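## Task

Lift a single wine glass off the rack and set it standing upright on the table, away from all other objects. Fail conditions: a glass is thrown, released from higher than about a finger's width, or tips over while no gripper holds it; an impact comparable to dropping it from a thumb's length may also fail it. The remaining glass must still hang straight in its curl.

## Robot and tools

ROBOT. Two arms, left_arm and right_arm, each with a two-finger gripper. Scene frame: origin at table-top height midway between the nominal bases, +z up, +x out over the table, +y toward left_arm (arm names do not match image sides). Actual bases: left_arm at (-0.008, +0.360, +0.044) m, right_arm at (+0.003, -0.308, +0.016) m, the right one yawed slightly (quat_wxyz +1.000, 0, 0, +0.024). The fingers point along the gripper's +z axis and separate along its y axis. end_effector_position is the point between the pads, roughly 1 cm short of the tips.

FRAMES. Each arm reports its hand pose, velocities, Hand target and wrist-camera pose in its own base frame. Fixed cameras and the table use the scene frame. Every motion offset is along that arm's own base axes, and rotation turns about the Hand target's position. Reported positions and orientations can be off by a few centimetres, more at long reach.

ROW FORMAT (shared by execute_actions and move). One row is 14 numbers in [-1, 1]: left_arm dx, dy, dz, rx, ry, rz, opening, then the same seven for right_arm. Both arms always appear, even if one stays still. dx..rz are an offset, not a pose: they count from the arm's Hand target as it stood when the action or move began. 1.0 equals 0.6 m or 180 degrees. rx, ry, rz form one rotation vector. A translation longer than 1.0 gets shortened along its direction. Opening is absolute: +1 fully open (0.094 m), -1 shut. Six zeros re-request the current Hand target; sending the same nonzero offset again moves further. To keep a gripper as it is, resend its present opening, since 0 means half open.

execute_actions(actions, cameras). actions is a list of actions; each action is a table of up to 15 rows, one per 1/30 s step, and a shorter table repeats its last row to fill 15 steps. Every row in an action counts from that action's start, not from the row before. Images come back only with an empty actions list or when cameras names them (["all"], a list of names, or []). An empty list also reports the scene number and task.

move(target, speed, blend, opening_speed, grip_force, blocking, cameras). Drives each gripper in a straight line toward its target. target is one 14-number row or a list of up to 15 rows; every row is an offset from the same starting Hand targets. speed: path top speed in m/s, 0.002 to 2.9, default 0.25 (turning up to twice that in rad/s); one value or one per target. blend: metres by which corners of a list are rounded; 0 stops at each. opening_speed: rate of opening change per second on the -1..+1 scale, at least 0.2. grip_force: newtons per finger pad, 10 to 50, one value or one per arm; it persists, and below full force the fingers close slowly. blocking=false returns early while the move runs. A move lasts at most 10 s and does not avoid obstacles or the other arm. The result ends with a move: line: done (at rest within 10 mm and 2 degrees), off_target, moving, held or fault, plus limits such as paced (pose clipped) or held (steps withheld). Done does not mean nothing was touched.

wait(seconds 0 to 10) lets the scene run with commands held. stop brakes a running move, which takes distance. zoom_image(camera, region [x0, y0, x1, y1], at most 504 by 504 pixels) enlarges part of the latest image. Cameras: cam_head_left, cam_head_right, cam_high, cam_low, cam_left_wrist, cam_right_wrist, all 672x504. finished_scene(scene 1 or 2) ends the scene permanently; the glass must already stand on its own.

RESULT LINES. Hand target is the last commanded pose after clipping; the next offsets count from it. The gripper often rests short or below it, from friction and weight, and may tilt; check each move and correct with an extra offset or a turn back. Tool commands lists present tool commands. grip_measured is the measured opening on the command scale (up to about 2.5 mm too wide when empty). grip_effort_nm is the gripper motor effort, negative closing; it is not pad force. Joint torques include the arm's own weight. Joint velocities reading within noise means the arm is still. The controller limits each step's orientation change to 40 degrees from the measured one.

HANDLING GLASS. Close slowly with opening_speed and a reduced grip_force: once the pads touch, squeeze rises about 1 N per 0.001 below the touch reading and can jump to the force limit, earlier on round objects. Lower the glass until it rests on the table before opening, then open well above grip_measured and lift away. Approach slowly so a touch is gentle; a target far beyond a contact presses hard, and a blocked arm keeps pushing until you command its target back past the gripper. Do not let the other glass be bumped out of hanging straight.

AVOID. Contact between the two arms, grippers or wrist cameras (the wrist camera cable counts as the hand); closing on the other arm's fingers; routing a path near an arm's own base (go around it); knocking things off the table; hard hits on fixtures or the camera stand behind the arms. Motor heat rises while holding loads, reaching far or pushing at an unreachable pose: MOTOR HOT appears at 75 °C, at 90 °C the arm folds and stops working, at 100 °C it collapses. Joint ranges (rad): waist -2.618 to 3.054, shoulder 0.000 to 3.142, elbow 0.000 to 3.142 (straight at 2.901), wrist pitch -1.571 to 1.571, wrist yaw -1.571 to 1.571, wrist roll -2.094 to 2.094. Loose objects may occasionally be nudged by outside pushes.

Each tool is called after "Request:" as name(argument=value, ...), one argument or row to a line, values as JSON.

## Session

Request:
execute_actions(
  actions=[],
  cameras=["all"],
)

Scene clock: 0.00 s.
left_arm: end_effector_position=(+0.3920, +0.0148, +0.0782) grip_measured=+1.000 grip_effort_nm=n/a end_effector_quat_wxyz=(+0.549, -0.041, +0.834, +0.028) | right_arm: end_effector_position=(+0.3988, -0.0248, +0.0738) grip_measured=+1.000 grip_effort_nm=n/a end_effector_quat_wxyz=(+0.540, +0.024, +0.840, -0.037)
Joint positions: left_arm=[-0.004 1.543 0.381 0.753 -0.095 -0.039 0.094] | right_arm=[-0.039 1.577 0.414 0.735 0.052 -0.016 0.094]
Joint velocities: within noise
Joint torques (N m): no reading
Heat: left arm: 30 °C; right arm: 29 °C.
Hand target: left_arm +0.3932, +0.0148, +0.0804; +0.551, -0.041, +0.833, +0.028 | right_arm +0.4000, -0.0248, +0.0763; +0.542, +0.024, +0.839, -0.037
Tool commands: left_gripper/opening=+1.0 right_gripper/opening=+1.0

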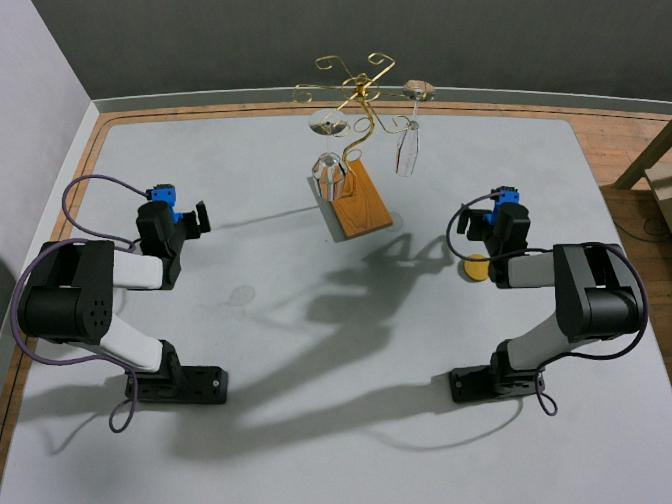

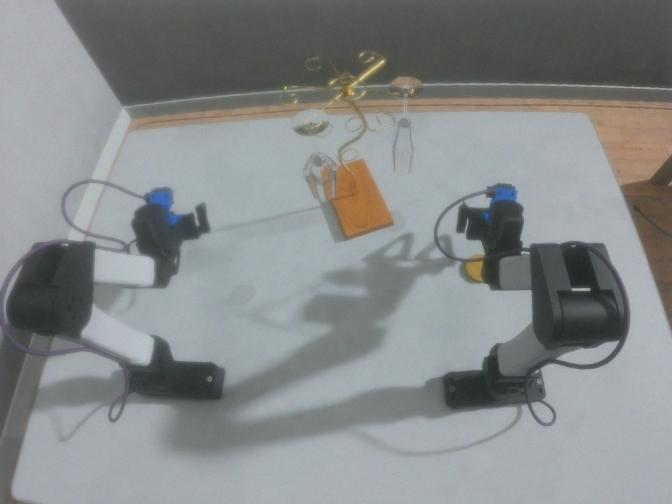

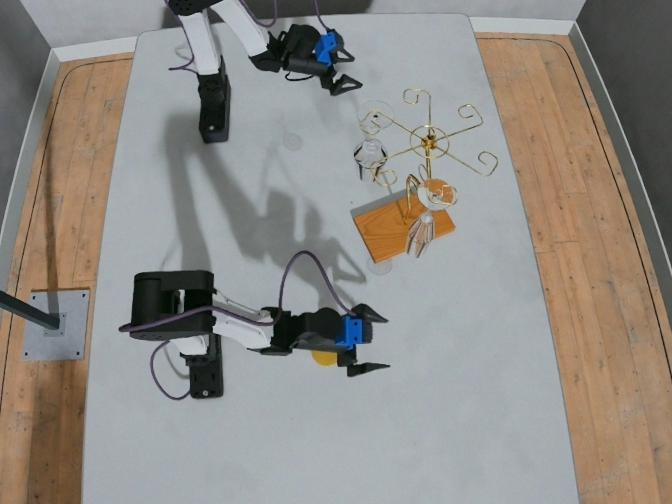

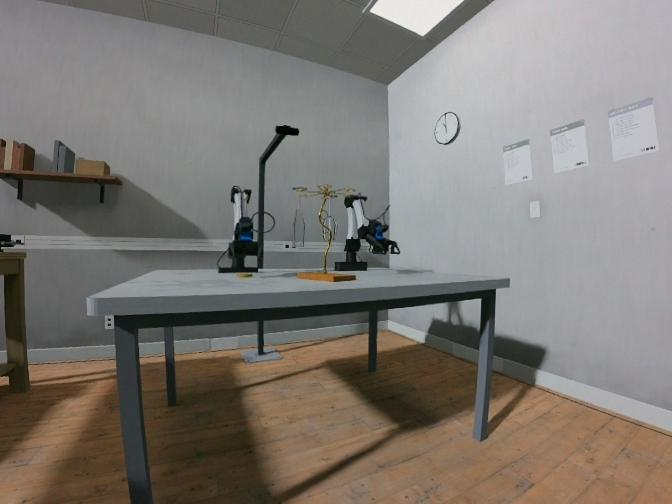

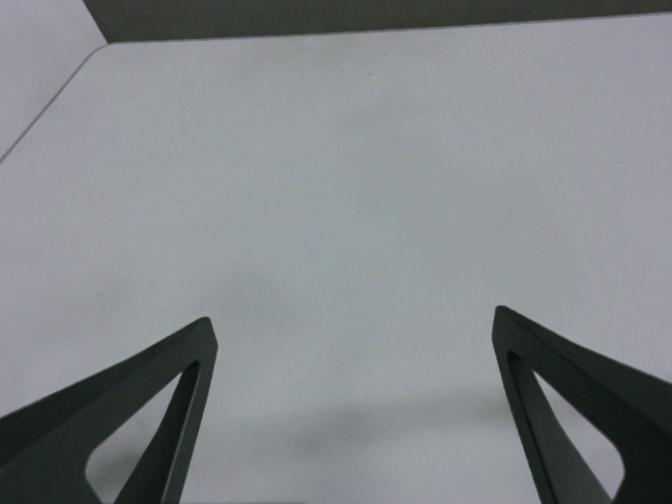

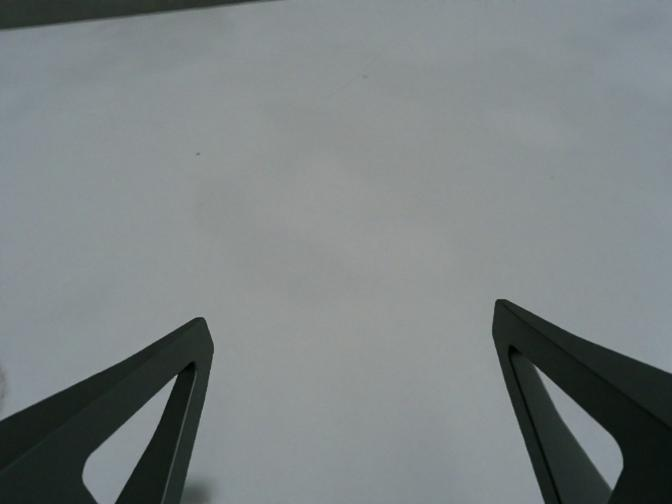

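Request:
zoom_image(
  camera="cam_head_left",
  region=[270, 30, 470, 250],
)

Request:
zoom_image(
  camera="cam_head_right",
  region=[260, 30, 460, 250],
)

Request:
zoom_image(
  camera="cam_high",
  region=[330, 70, 530, 290],
)

Request:
zoom_image(
  camera="cam_low",
  region=[210, 170, 410, 300],
)

Scaled by 2.291 from the camera's 672x504 image, which has a finer 960x720 frame.

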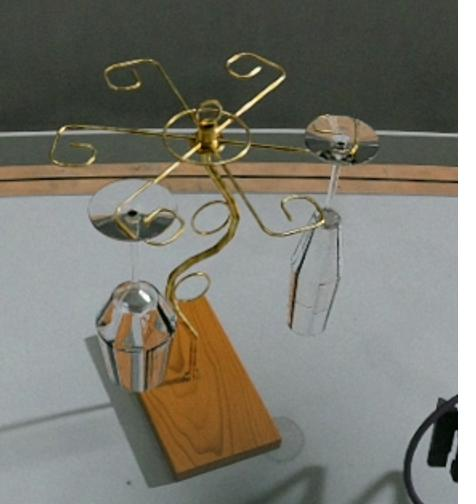

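Scaled by 2.291 from the camera's 672x504 image, which has a finer 960x720 frame.

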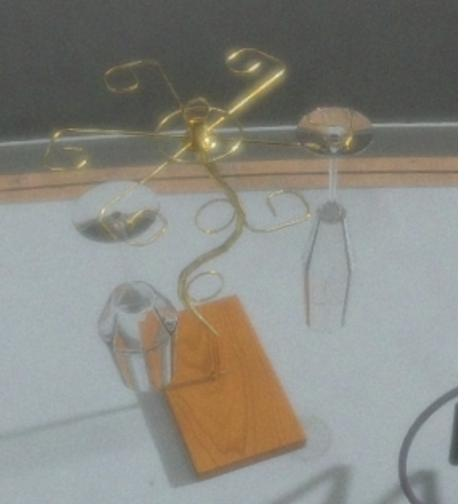

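Scaled by 2.291 from the camera's 672x504 image, which has a finer 960x720 frame.

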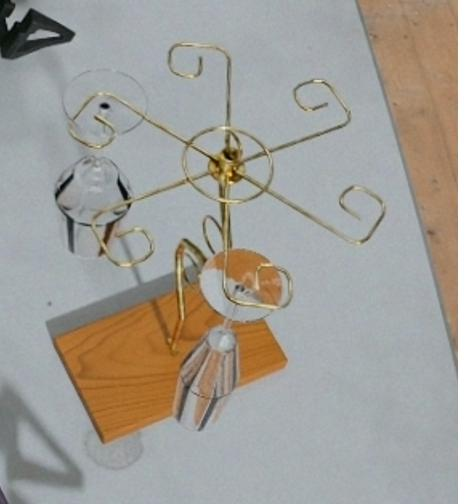

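Scaled by 2.520 from the camera's 672x504 image, which has a finer 960x720 frame.

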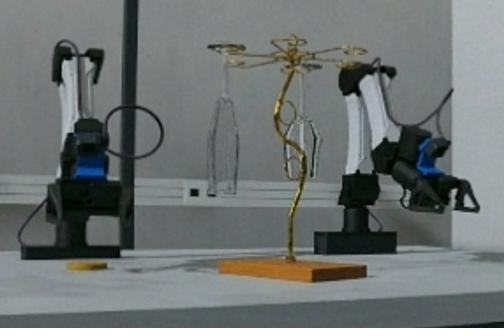

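Request:
zoom_image(
  camera="cam_head_left",
  region=[130, 160, 230, 310],
)

Request:
zoom_image(
  camera="cam_head_left",
  region=[440, 160, 560, 310],
)

Request:
zoom_image(
  camera="cam_high",
  region=[260, 10, 410, 120],
)

Request:
zoom_image(
  camera="cam_high",
  region=[260, 270, 410, 400],
)

Request:
zoom_image(
  camera="cam_head_right",
  region=[130, 160, 230, 310],
)

Request:
zoom_image(
  camera="cam_head_right",
  region=[440, 160, 560, 310],
)

Scaled by 3.360 from the camera's 672x504 image, which has a finer 960x720 frame.

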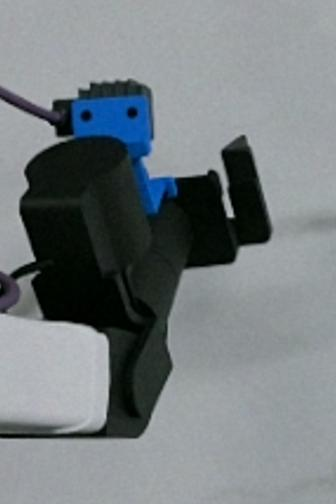

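Scaled by 3.360 from the camera's 672x504 image, which has a finer 960x720 frame.

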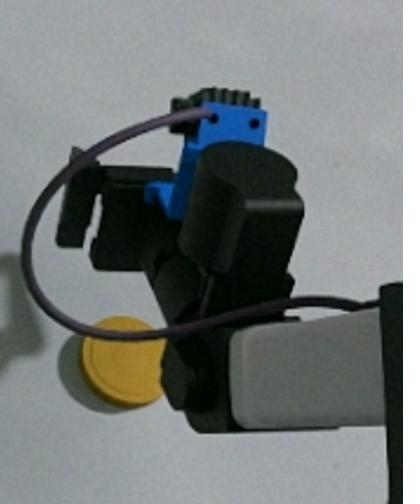

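Scaled by 3.360 from the camera's 672x504 image, which has a finer 960x720 frame.

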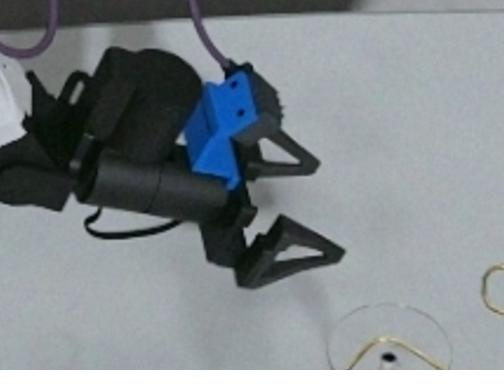

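Scaled by 3.360 from the camera's 672x504 image, which has a finer 960x720 frame.

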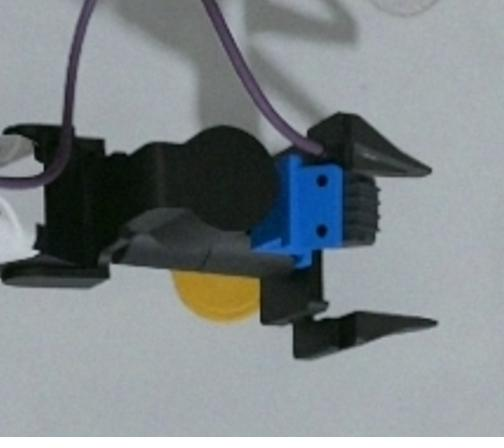

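Scaled by 3.360 from the camera's 672x504 image, which has a finer 960x720 frame.

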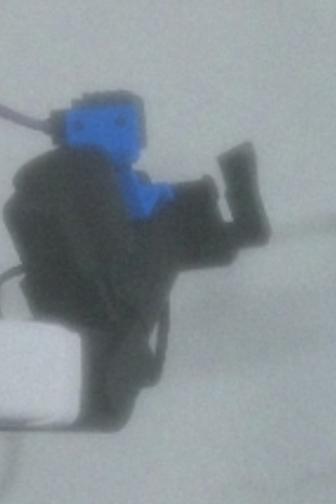

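Scaled by 3.360 from the camera's 672x504 image, which has a finer 960x720 frame.

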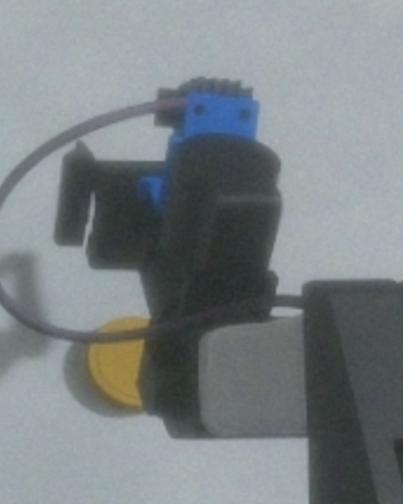

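Request:
zoom_image(
  camera="cam_high",
  region=[345, 85, 445, 160],
)

Request:
zoom_image(
  camera="cam_high",
  region=[400, 80, 510, 215],
)

Request:
zoom_image(
  camera="cam_head_left",
  region=[290, 70, 390, 210],
)

Scaled by 5.040 from the camera's 672x504 image, which has a finer 960x720 frame.

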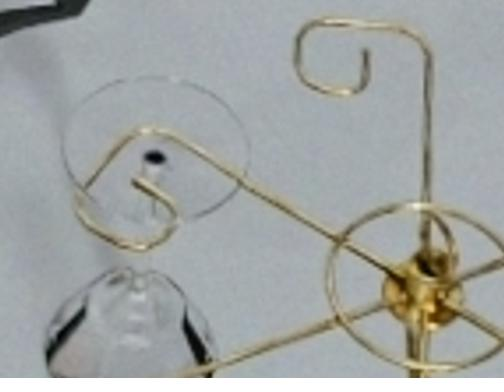

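Scaled by 3.733 from the camera's 672x504 image, which has a finer 960x720 frame.

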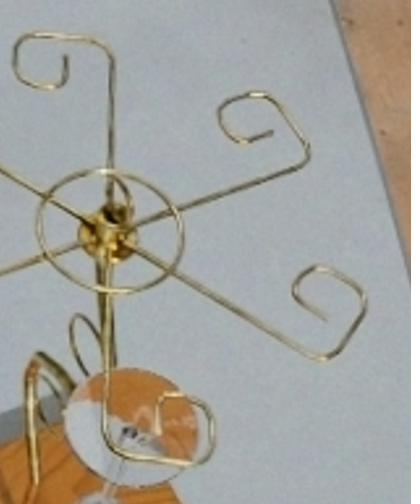

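Scaled by 3.600 from the camera's 672x504 image, which has a finer 960x720 frame.

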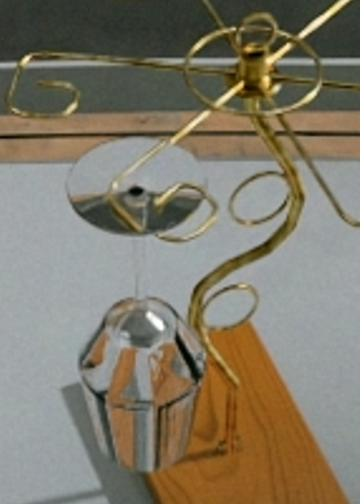

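Request:
move(
  target=[-0.1957, -0.4103, 0.566, 0.0113, 0.0382, -0.2536, 1.0, 0, 0, 0, 0, 0, 0, 1.0],
  speed=0.4,
  cameras=["cam_left_wrist", "cam_head_left"],
)

Scene clock: 43.67 s.
left_arm: end_effector_position=(+0.2786, -0.2287, +0.4157) grip_measured=+1.000 grip_effort_nm=0.01 end_effector_quat_wxyz=(+0.470, +0.292, +0.816, -0.167) | right_arm: end_effector_position=(+0.3988, -0.0248, +0.0738) grip_measured=+1.000 grip_effort_nm=0.03 end_effector_quat_wxyz=(+0.540, +0.024, +0.840, -0.037)
Joint positions: left_arm=[-0.689 1.339 1.837 -1.024 -0.003 0 0.094] | right_arm=[-0.039 1.577 0.414 0.735 0.052 -0.016 0.094]
Joint torques (N m): left_arm=[-1.05 -3.45 8.57 2.08 0.05 -0.03] | right_arm=[0.35 -7.09 4.92 2.03 0 -0.08]
Heat: left arm: 38 °C; right arm: 34 °C.
Hand target: left_arm +0.2757, -0.2314, +0.4200; +0.469, +0.297, +0.814, -0.171 | right_arm +0.4000, -0.0248, +0.0763; +0.542, +0.024, +0.839, -0.037
Off the commanded pose: left_arm 0.006 m, 1 deg | right_arm 0.003 m, 0 deg.
move: done
camera_calibration:
cam_left_wrist: T_world_to_cam=[[-0.627315, -0.772543, -0.0982541, 0.0420623], [-0.641828, 0.584332, -0.496602, 0.547584], [0.441059, -0.248463, -0.862399, 0.304672], [0, 0, 0, 1]] pos_world=[0.243462, -0.211776, 0.538813]
Images, in order (width x height): cam_head_left 672x504, cam_left_wrist 672x504.

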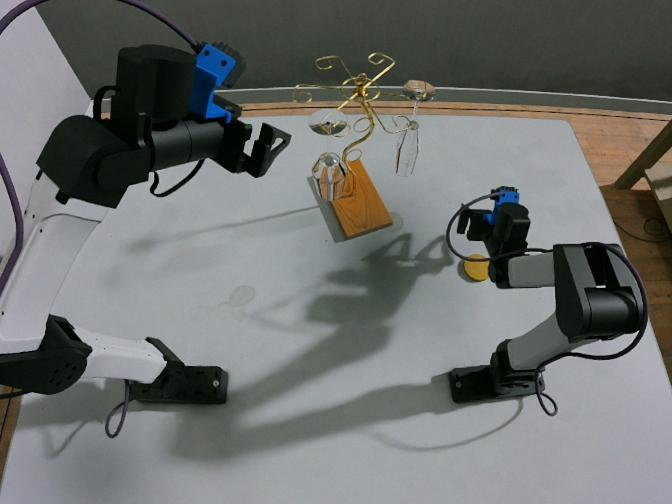

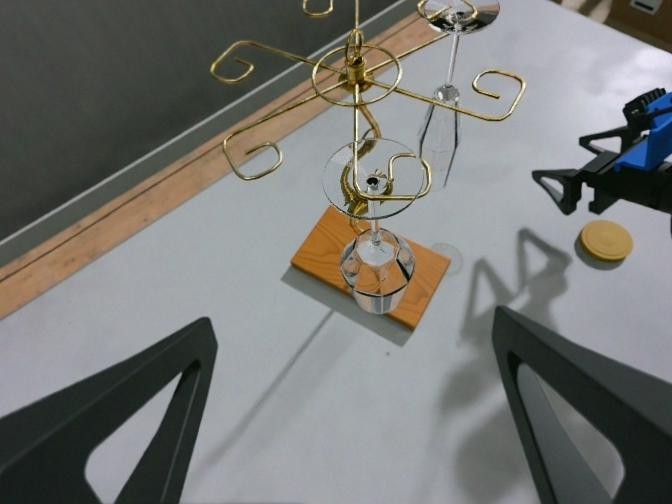

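Request:
zoom_image(
  camera="cam_left_wrist",
  region=[300, 120, 460, 240],
)

Request:
zoom_image(
  camera="cam_left_wrist",
  region=[280, 20, 480, 340],
)

Scaled by 3.150 from the camera's 672x504 image, which has a finer 960x720 frame.

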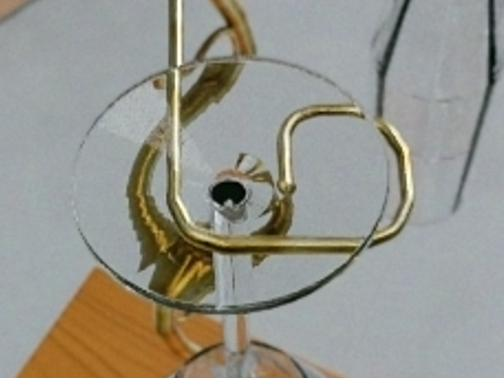

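Scaled by 1.575 from the camera's 672x504 image, which has a finer 960x720 frame.

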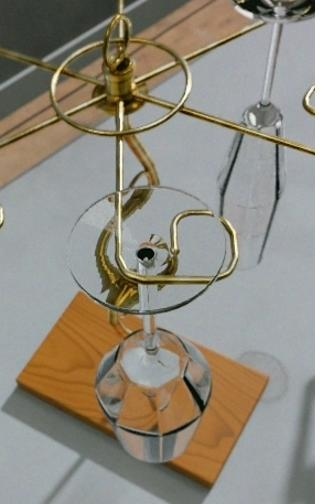

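Request:
move(
  target=[0.0375, -0.0522, -0.41, -0.1085, -0.1272, -0.0039, 1.0, 0, 0, 0, 0, 0, 0, 1.0],
  speed=0.35,
  cameras=["cam_left_wrist", "cam_head_left", "cam_high"],
)

Scene clock: 72.70 s.
left_arm: end_effector_position=(+0.3003, -0.2629, +0.1807) grip_measured=+1.000 grip_effort_nm=0.01 end_effector_quat_wxyz=(+0.667, +0.246, +0.658, -0.250) | right_arm: end_effector_position=(+0.3988, -0.0248, +0.0738) grip_measured=+1.000 grip_effort_nm=0.03 end_effector_quat_wxyz=(+0.540, +0.024, +0.840, -0.037)
Joint positions: left_arm=[-0.721 1.481 0.331 1.163 -0.003 -0.001 0.094] | right_arm=[-0.039 1.577 0.414 0.735 0.052 -0.016 0.094]
Joint torques (N m): left_arm=[-1.1 -3.9 4.46 2.46 -0.15 -0.05] | right_arm=[0.29 -7.09 4.92 2.04 0.04 -0.06]
Heat: left arm: 38 °C; right arm: 35 °C.
Hand target: left_arm +0.2982, -0.2628, +0.1739; +0.663, +0.246, +0.662, -0.247 | right_arm +0.4000, -0.0248, +0.0763; +0.542, +0.024, +0.839, -0.037
Off the commanded pose: left_arm 0.007 m, 1 deg | right_arm 0.003 m, 0 deg.
move: done
camera_calibration:
cam_left_wrist: T_world_to_cam=[[-0.614215, -0.785027, -0.0804513, -0.00429287], [-0.3391, 0.354614, -0.871355, 0.381197], [0.712567, -0.507918, -0.484012, -0.134173], [0, 0, 0, 1]] pos_world=[0.222234, -0.206697, 0.266871]
Images, in order (width x height): cam_head_left 672x504, cam_high 672x504, cam_left_wrist 672x504.

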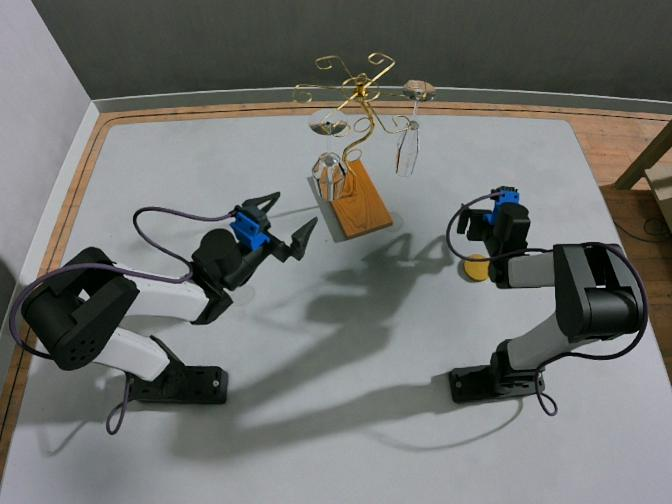

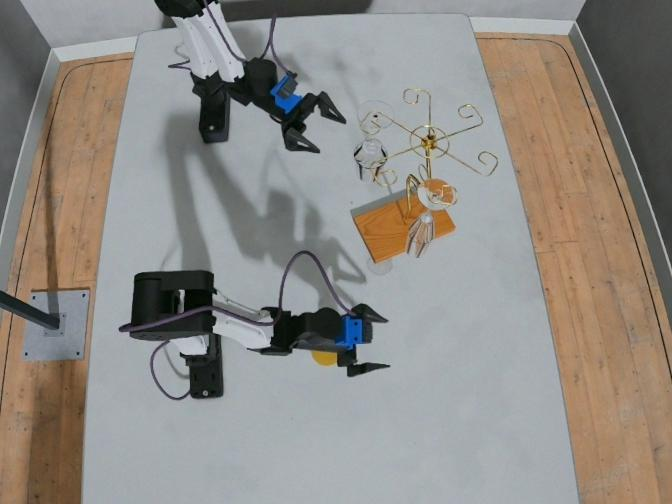

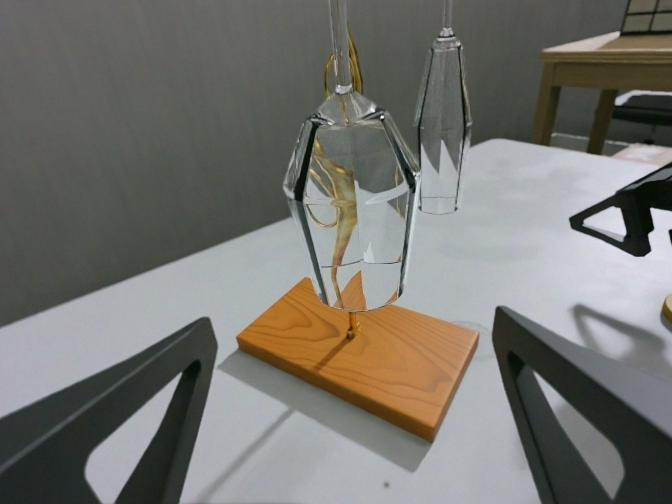

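Request:
move(
  target=[0.1363, -0.1178, 0.0015, -0.0290, -0.0336, 0, 1.0, 0, 0, 0, 0, 0, 0, 1.0],
  speed=0.12,
  cameras=["cam_left_wrist", "cam_head_left", "cam_high"],
)

Scene clock: 77.53 s.
left_arm: end_effector_position=(+0.3774, -0.3306, +0.1689) grip_measured=+1.000 grip_effort_nm=0.01 end_effector_quat_wxyz=(+0.697, +0.234, +0.625, -0.262) | right_arm: end_effector_position=(+0.3988, -0.0248, +0.0738) grip_measured=+1.000 grip_effort_nm=0.03 end_effector_quat_wxyz=(+0.540, +0.024, +0.840, -0.037)
Joint positions: left_arm=[-0.721 1.971 0.712 1.369 -0.003 -0.001 0.094] | right_arm=[-0.039 1.577 0.414 0.735 0.052 -0.016 0.094]
Joint torques (N m): left_arm=[-0.44 -7.77 6.76 2.56 -0.15 -0.04] | right_arm=[0.28 -7.21 5.01 2.03 0 -0.08]
Heat: left arm: 40 °C; right arm: 35 °C.
Hand target: left_arm +0.3800, -0.3335, +0.1750; +0.708, +0.229, +0.615, -0.263 | right_arm +0.4000, -0.0248, +0.0763; +0.542, +0.024, +0.839, -0.037
Off the commanded pose: left_arm 0.007 m, 2 deg | right_arm 0.003 m, 0 deg.
move: done
camera_calibration:
cam_left_wrist: T_world_to_cam=[[-0.608622, -0.789938, -0.0746799, -0.0157134], [-0.274498, 0.297926, -0.914271, 0.385149], [0.744466, -0.535946, -0.398161, -0.264935], [0, 0, 0, 1]] pos_world=[0.293394, -0.269149, 0.245471]
Images, in order (width x height): cam_head_left 672x504, cam_high 672x504, cam_left_wrist 672x504.

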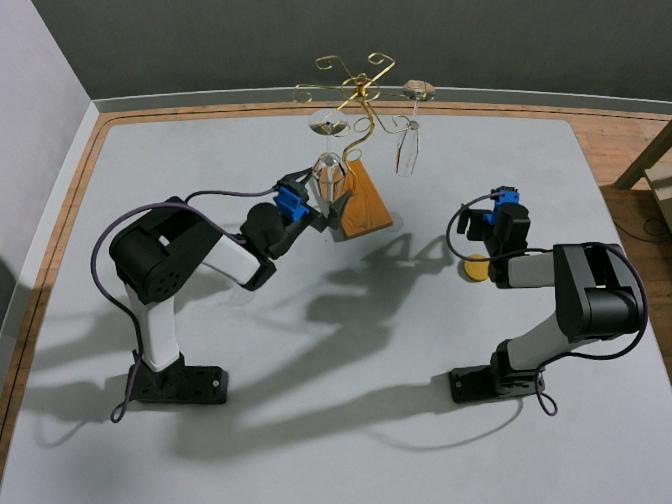

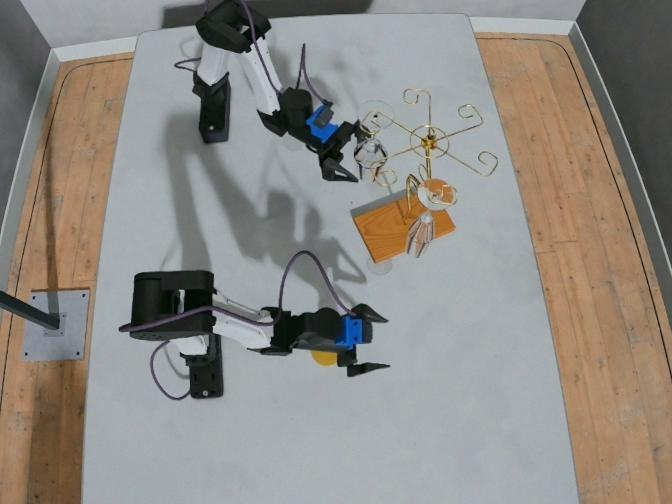

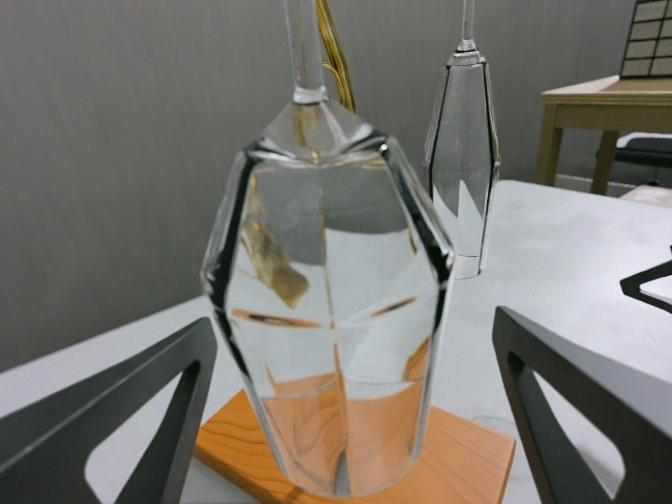

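Request:
move(
  target=[0.0127, 0.002, 0.0133, 0, 0, 0, 1.0, 0, 0, 0, 0, 0, 0, 1.0],
  speed=0.06,
  cameras=["cam_left_wrist"],
)

Scene clock: 83.83 s.
left_arm: end_effector_position=(+0.3824, -0.3327, +0.1763) grip_measured=+1.000 grip_effort_nm=0.00 end_effector_quat_wxyz=(+0.702, +0.232, +0.619, -0.263) | right_arm: end_effector_position=(+0.3988, -0.0248, +0.0738) grip_measured=+1.000 grip_effort_nm=0.03 end_effector_quat_wxyz=(+0.540, +0.024, +0.840, -0.037)
Joint positions: left_arm=[-0.715 1.971 0.738 1.358 0.002 -0.001 0.094] | right_arm=[-0.039 1.577 0.414 0.735 0.052 -0.016 0.094]
Joint torques (N m): left_arm=[0.59 -9.66 6.91 2.21 0.07 -0.04] | right_arm=[0.4 -7.16 4.89 2.06 0.03 -0.08]
Heat: left arm: 41 °C; right arm: 35 °C.
Hand target: left_arm +0.3877, -0.3322, +0.1829; +0.708, +0.228, +0.615, -0.263 | right_arm +0.4000, -0.0248, +0.0763; +0.542, +0.024, +0.839, -0.037
Off the commanded pose: left_arm 0.008 m, 1 deg | right_arm 0.003 m, 0 deg.
move: done
camera_calibration:
cam_left_wrist: T_world_to_cam=[[-0.608004, -0.790437, -0.0744308, -0.0142726], [-0.263144, 0.289081, -0.920428, 0.387775], [0.749057, -0.540038, -0.383761, -0.272531], [0, 0, 0, 1]] pos_world=[0.297504, -0.270557, 0.25127]
Images, in order (width x height): cam_left_wrist 672x504.

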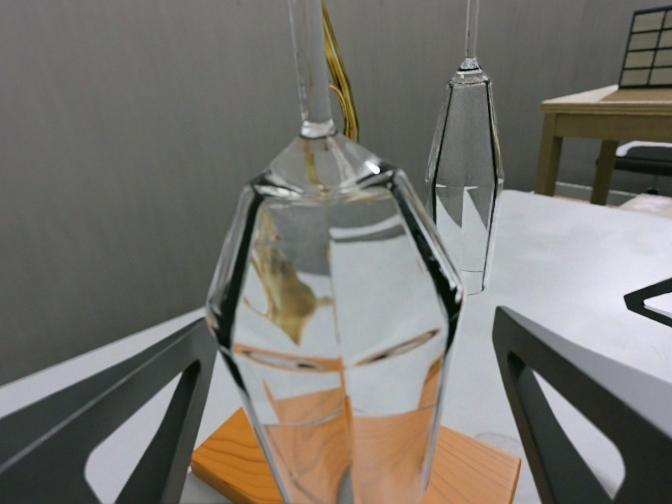

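Request:
zoom_image(
  camera="cam_left_wrist",
  region=[150, 220, 530, 504],
)

Scaled by 1.326 from the camera's 672x504 image, which has a finer 960x720 frame.

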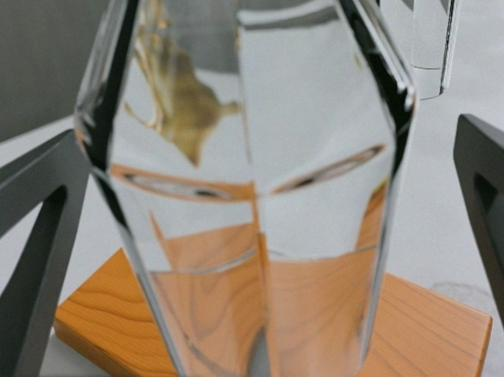

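Request:
move(
  target=[0.0044, 0.0055, 0, 0, 0, 0, 0.25, 0, 0, 0, 0, 0, 0, 1.0],
  speed=0.05,
  grip_force=[30, 50],
  opening_speed=0.5,
  cameras=["cam_left_wrist", "cam_high"],
)

Scene clock: 88.50 s.
left_arm: end_effector_position=(+0.3848, -0.3299, +0.1761) grip_measured=+0.438 grip_effort_nm=-0.64 end_effector_quat_wxyz=(+0.702, +0.233, +0.619, -0.264) | right_arm: end_effector_position=(+0.3988, -0.0248, +0.0738) grip_measured=+1.000 grip_effort_nm=0.03 end_effector_quat_wxyz=(+0.540, +0.024, +0.840, -0.037)
Joint positions: left_arm=[-0.703 1.971 0.738 1.357 0.017 -0.001 0.068] | right_arm=[-0.039 1.577 0.414 0.735 0.052 -0.016 0.094]
Joint torques (N m): left_arm=[0.64 -9.68 6.83 2.21 0.01 -0.07] | right_arm=[0.29 -7.09 4.83 2.06 -0.03 -0.08]
Heat: left arm: 41 °C; right arm: 35 °C.
Hand target: left_arm +0.3903, -0.3289, +0.1829; +0.708, +0.228, +0.615, -0.263 | right_arm +0.4000, -0.0248, +0.0763; +0.542, +0.024, +0.839, -0.037
Off the commanded pose: left_arm 0.009 m, 1 deg | right_arm 0.003 m, 0 deg.
grip_force (N): 30, 50
move: done
camera_calibration:
cam_left_wrist: T_world_to_cam=[[-0.60947, -0.789214, -0.075416, -0.00939901], [-0.262862, 0.290902, -0.919935, 0.387712], [0.747964, -0.540848, -0.38475, -0.272626], [0, 0, 0, 1]] pos_world=[0.300101, -0.267653, 0.251068]
Images, in order (width x height): cam_high 672x504, cam_left_wrist 672x504.

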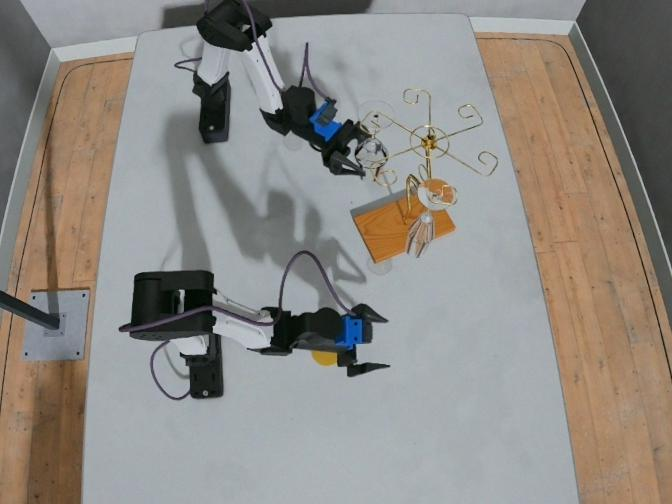

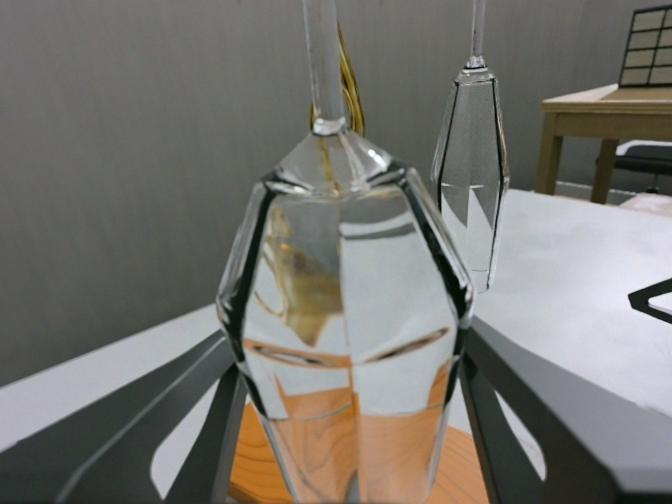

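Request:
move(
  target=[0, 0, 0.03, 0, 0, 0, 0.25, 0, 0, 0, 0, 0, 0, 1.0],
  speed=0.06,
  cameras=["cam_head_left", "cam_high", "cam_left_wrist"],
)

Request:
zoom_image(
  camera="cam_head_left",
  region=[290, 70, 390, 210],
)

Request:
zoom_image(
  camera="cam_high",
  region=[345, 85, 445, 160],
)

Scene clock: 90.73 s.
left_arm: end_effector_position=(+0.3858, -0.3308, +0.1765) grip_measured=+0.438 grip_effort_nm=-0.65 end_effector_quat_wxyz=(+0.690, +0.238, +0.633, -0.260) | right_arm: end_effector_position=(+0.3988, -0.0248, +0.0738) grip_measured=+1.000 grip_effort_nm=0.03 end_effector_quat_wxyz=(+0.540, +0.024, +0.840, -0.037)
Joint positions: left_arm=[-0.703 1.936 0.746 1.276 0.017 -0.001 0.068] | right_arm=[-0.039 1.577 0.414 0.735 0.052 -0.016 0.094]
Joint torques (N m): left_arm=[0.59 -12.51 7.47 2.3 0 -0.07] | right_arm=[0.18 -7.19 5.05 2.07 0.01 -0.09]
Heat: left arm: 41 °C; right arm: 35 °C.
Hand target: left_arm +0.3903, -0.3289, +0.2009; +0.708, +0.228, +0.615, -0.263 | right_arm +0.4000, -0.0248, +0.0763; +0.542, +0.024, +0.839, -0.037
Off the commanded pose: left_arm 0.025 m, 3 deg | right_arm 0.003 m, 0 deg.
grip_force (N): 30, 50
move: off_target (left_arm)
camera_calibration:
cam_left_wrist: T_world_to_cam=[[-0.612002, -0.787088, -0.0771084, -0.00754989], [-0.289035, 0.313358, -0.90458, 0.403491], [0.736147, -0.531318, -0.419272, -0.259831], [0, 0, 0, 1]] pos_world=[0.303276, -0.270432, 0.255468]
Images, in order (width x height): cam_head_left 672x504, cam_high 672x504, cam_left_wrist 672x504.

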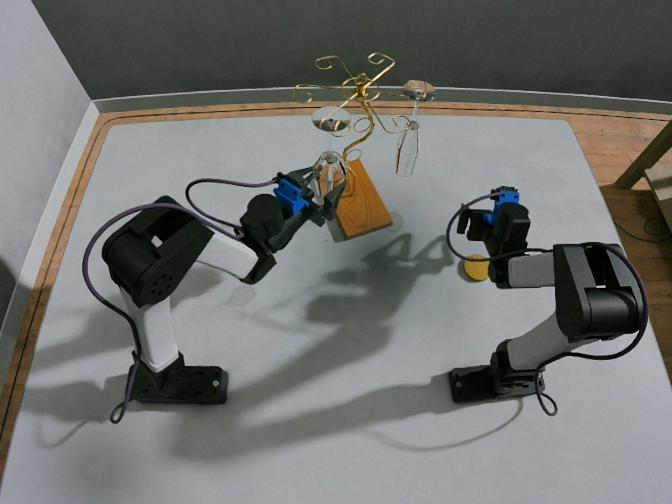

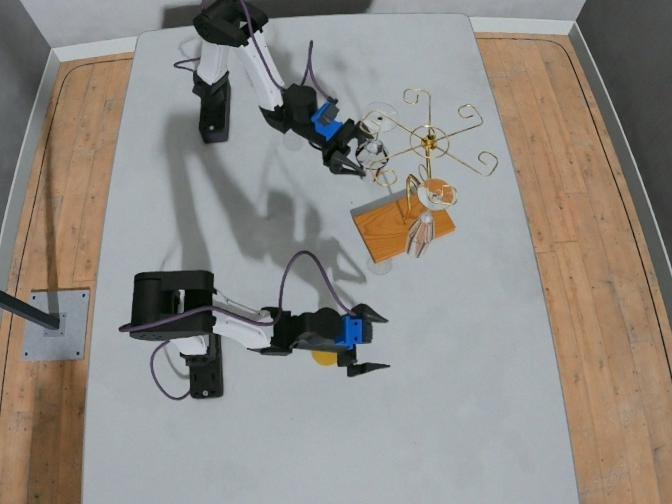

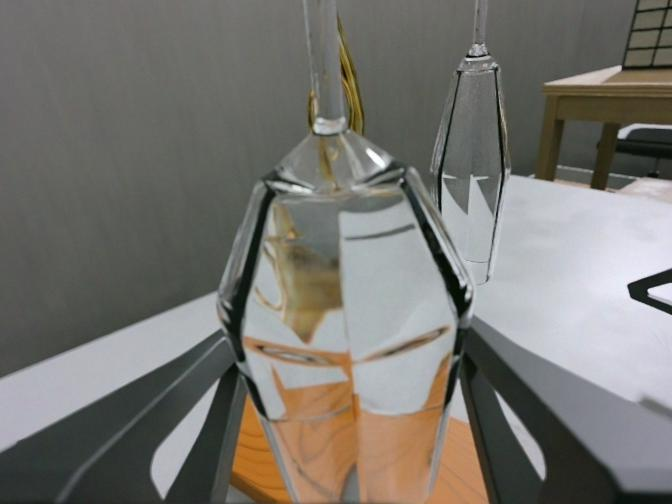

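Scaled by 3.600 from the camera's 672x504 image, which has a finer 960x720 frame.

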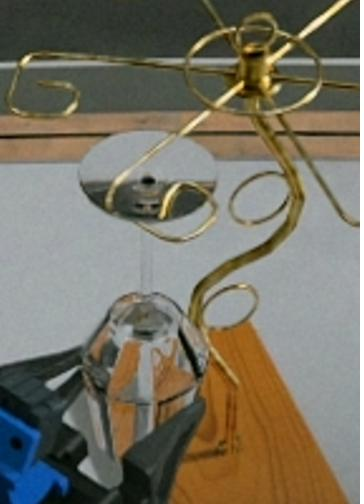

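Scaled by 5.040 from the camera's 672x504 image, which has a finer 960x720 frame.

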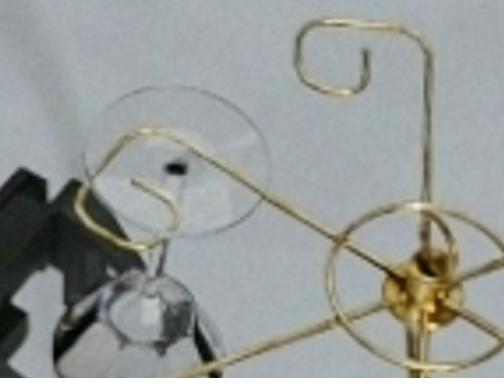

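Request:
move(
  target=[0, 0, 0.025, 0, 0, 0, 0.25, 0, 0, 0, 0, 0, 0, 1.0],
  speed=0.06,
  cameras=["cam_head_left", "cam_high"],
)

Request:
zoom_image(
  camera="cam_head_left",
  region=[290, 70, 390, 210],
)

Request:
zoom_image(
  camera="cam_high",
  region=[345, 85, 445, 160],
)

Scene clock: 95.13 s.
left_arm: end_effector_position=(+0.3860, -0.3310, +0.1841) grip_measured=+0.438 grip_effort_nm=-0.65 end_effector_quat_wxyz=(+0.682, +0.241, +0.641, -0.257) | right_arm: end_effector_position=(+0.3988, -0.0248, +0.0738) grip_measured=+1.000 grip_effort_nm=0.03 end_effector_quat_wxyz=(+0.540, +0.024, +0.840, -0.037)
Joint positions: left_arm=[-0.703 1.887 0.758 1.192 0.017 -0.001 0.068] | right_arm=[-0.039 1.577 0.414 0.735 0.052 -0.016 0.094]
Joint torques (N m): left_arm=[0.55 -12.56 8.03 2.49 0.01 -0.08] | right_arm=[0.32 -7.13 4.92 2.06 0.01 -0.07]
Heat: left arm: 42 °C; right arm: 35 °C.
Hand target: left_arm +0.3903, -0.3289, +0.2158; +0.708, +0.228, +0.615, -0.263 | right_arm +0.4000, -0.0248, +0.0763; +0.542, +0.024, +0.839, -0.037
Off the commanded pose: left_arm 0.032 m, 4 deg | right_arm 0.003 m, 0 deg.
grip_force (N): 30, 50
move: off_target (left_arm)
Images, in order (width x height): cam_head_left 672x504, cam_high 672x504.

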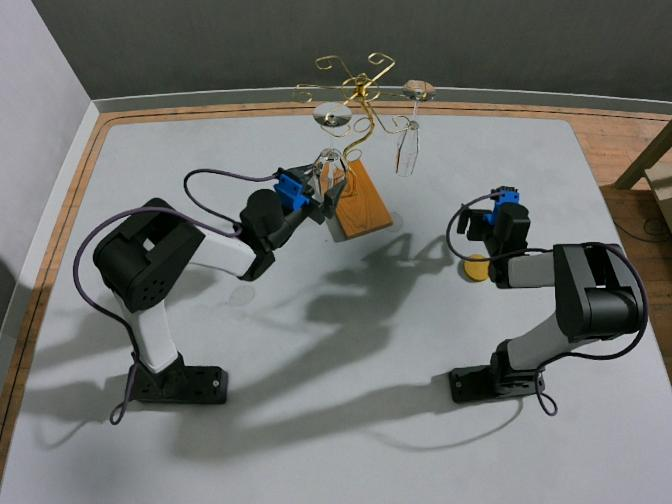

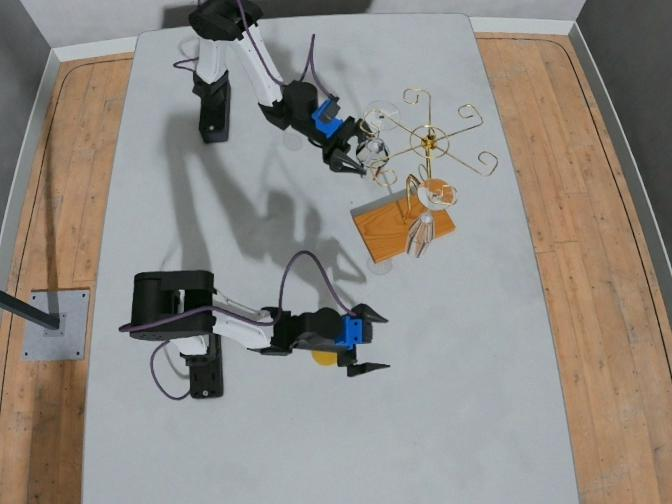

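Scaled by 3.600 from the camera's 672x504 image, which has a finer 960x720 frame.

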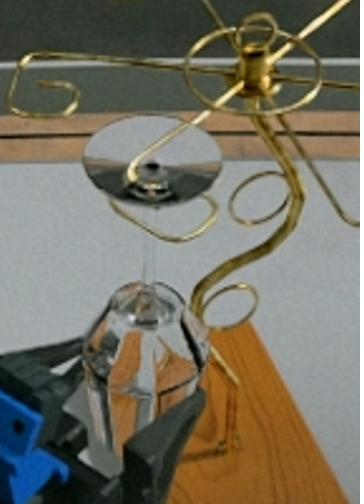

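Scaled by 5.040 from the camera's 672x504 image, which has a finer 960x720 frame.

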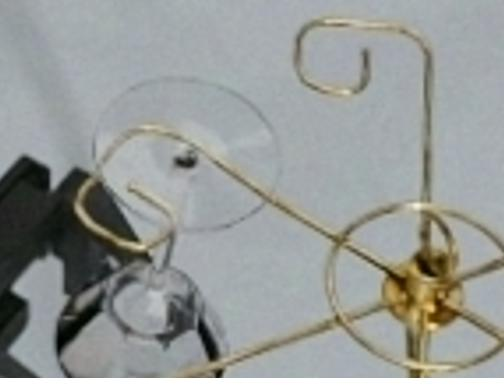

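Request:
move(
  target=[0.0330, -0.0275, 0.015, 0, 0, 0, 0.25, 0, 0, 0, 0, 0, 0, 1.0],
  speed=0.06,
  cameras=["cam_head_left", "cam_high"],
)

Request:
zoom_image(
  camera="cam_head_left",
  region=[290, 70, 390, 210],
)

Request:
zoom_image(
  camera="cam_high",
  region=[345, 85, 445, 160],
)

Scene clock: 99.53 s.
left_arm: end_effector_position=(+0.4036, -0.3458, +0.2147) grip_measured=+0.438 grip_effort_nm=-0.65 end_effector_quat_wxyz=(+0.696, +0.236, +0.626, -0.262) | right_arm: end_effector_position=(+0.3988, -0.0248, +0.0738) grip_measured=+1.000 grip_effort_nm=0.03 end_effector_quat_wxyz=(+0.540, +0.024, +0.840, -0.037)
Joint positions: left_arm=[-0.703 1.893 0.884 1.115 0.017 -0.001 0.068] | right_arm=[-0.039 1.577 0.414 0.735 0.052 -0.016 0.094]
Joint torques (N m): left_arm=[0.62 -8.84 8.53 2.5 0 -0.08] | right_arm=[0.32 -7.17 4.89 2.07 0.01 -0.09]
Heat: left arm: 42 °C; right arm: 36 °C.
Hand target: left_arm +0.4101, -0.3454, +0.2249; +0.708, +0.228, +0.615, -0.263 | right_arm +0.4000, -0.0248, +0.0763; +0.542, +0.024, +0.839, -0.037
Off the commanded pose: left_arm 0.012 m, 2 deg | right_arm 0.003 m, 0 deg.
grip_force (N): 30, 50
move: off_target (left_arm)
Images, in order (width x height): cam_head_left 672x504, cam_high 672x504.

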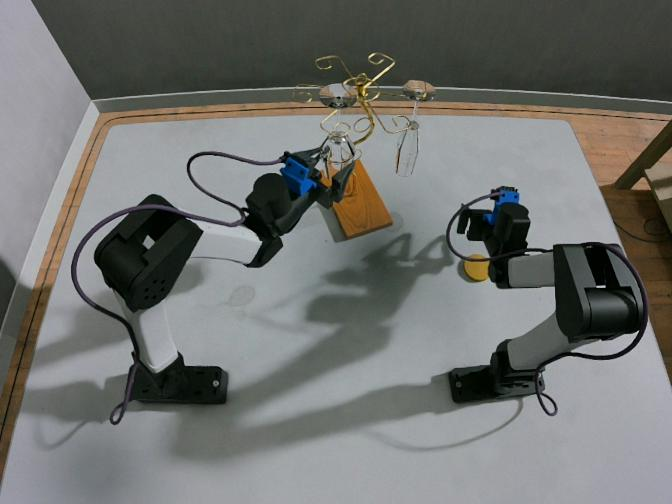

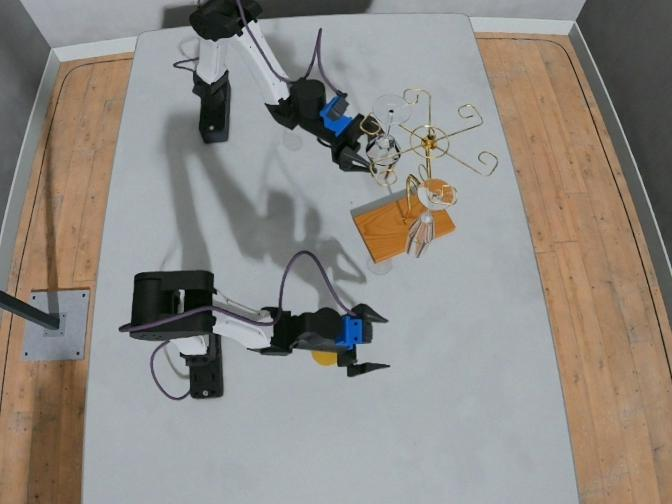

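Scaled by 3.600 from the camera's 672x504 image, which has a finer 960x720 frame.

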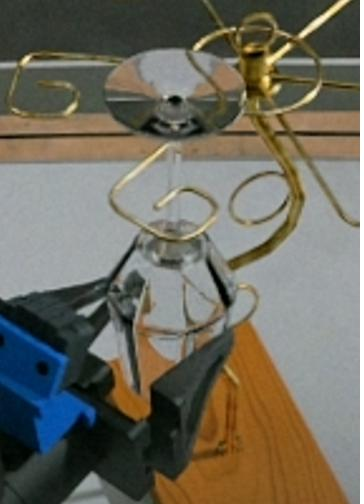

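Scaled by 5.040 from the camera's 672x504 image, which has a finer 960x720 frame.

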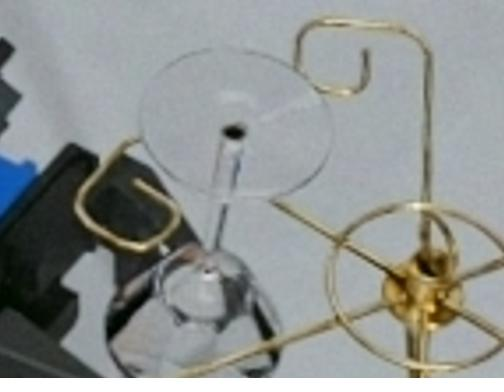

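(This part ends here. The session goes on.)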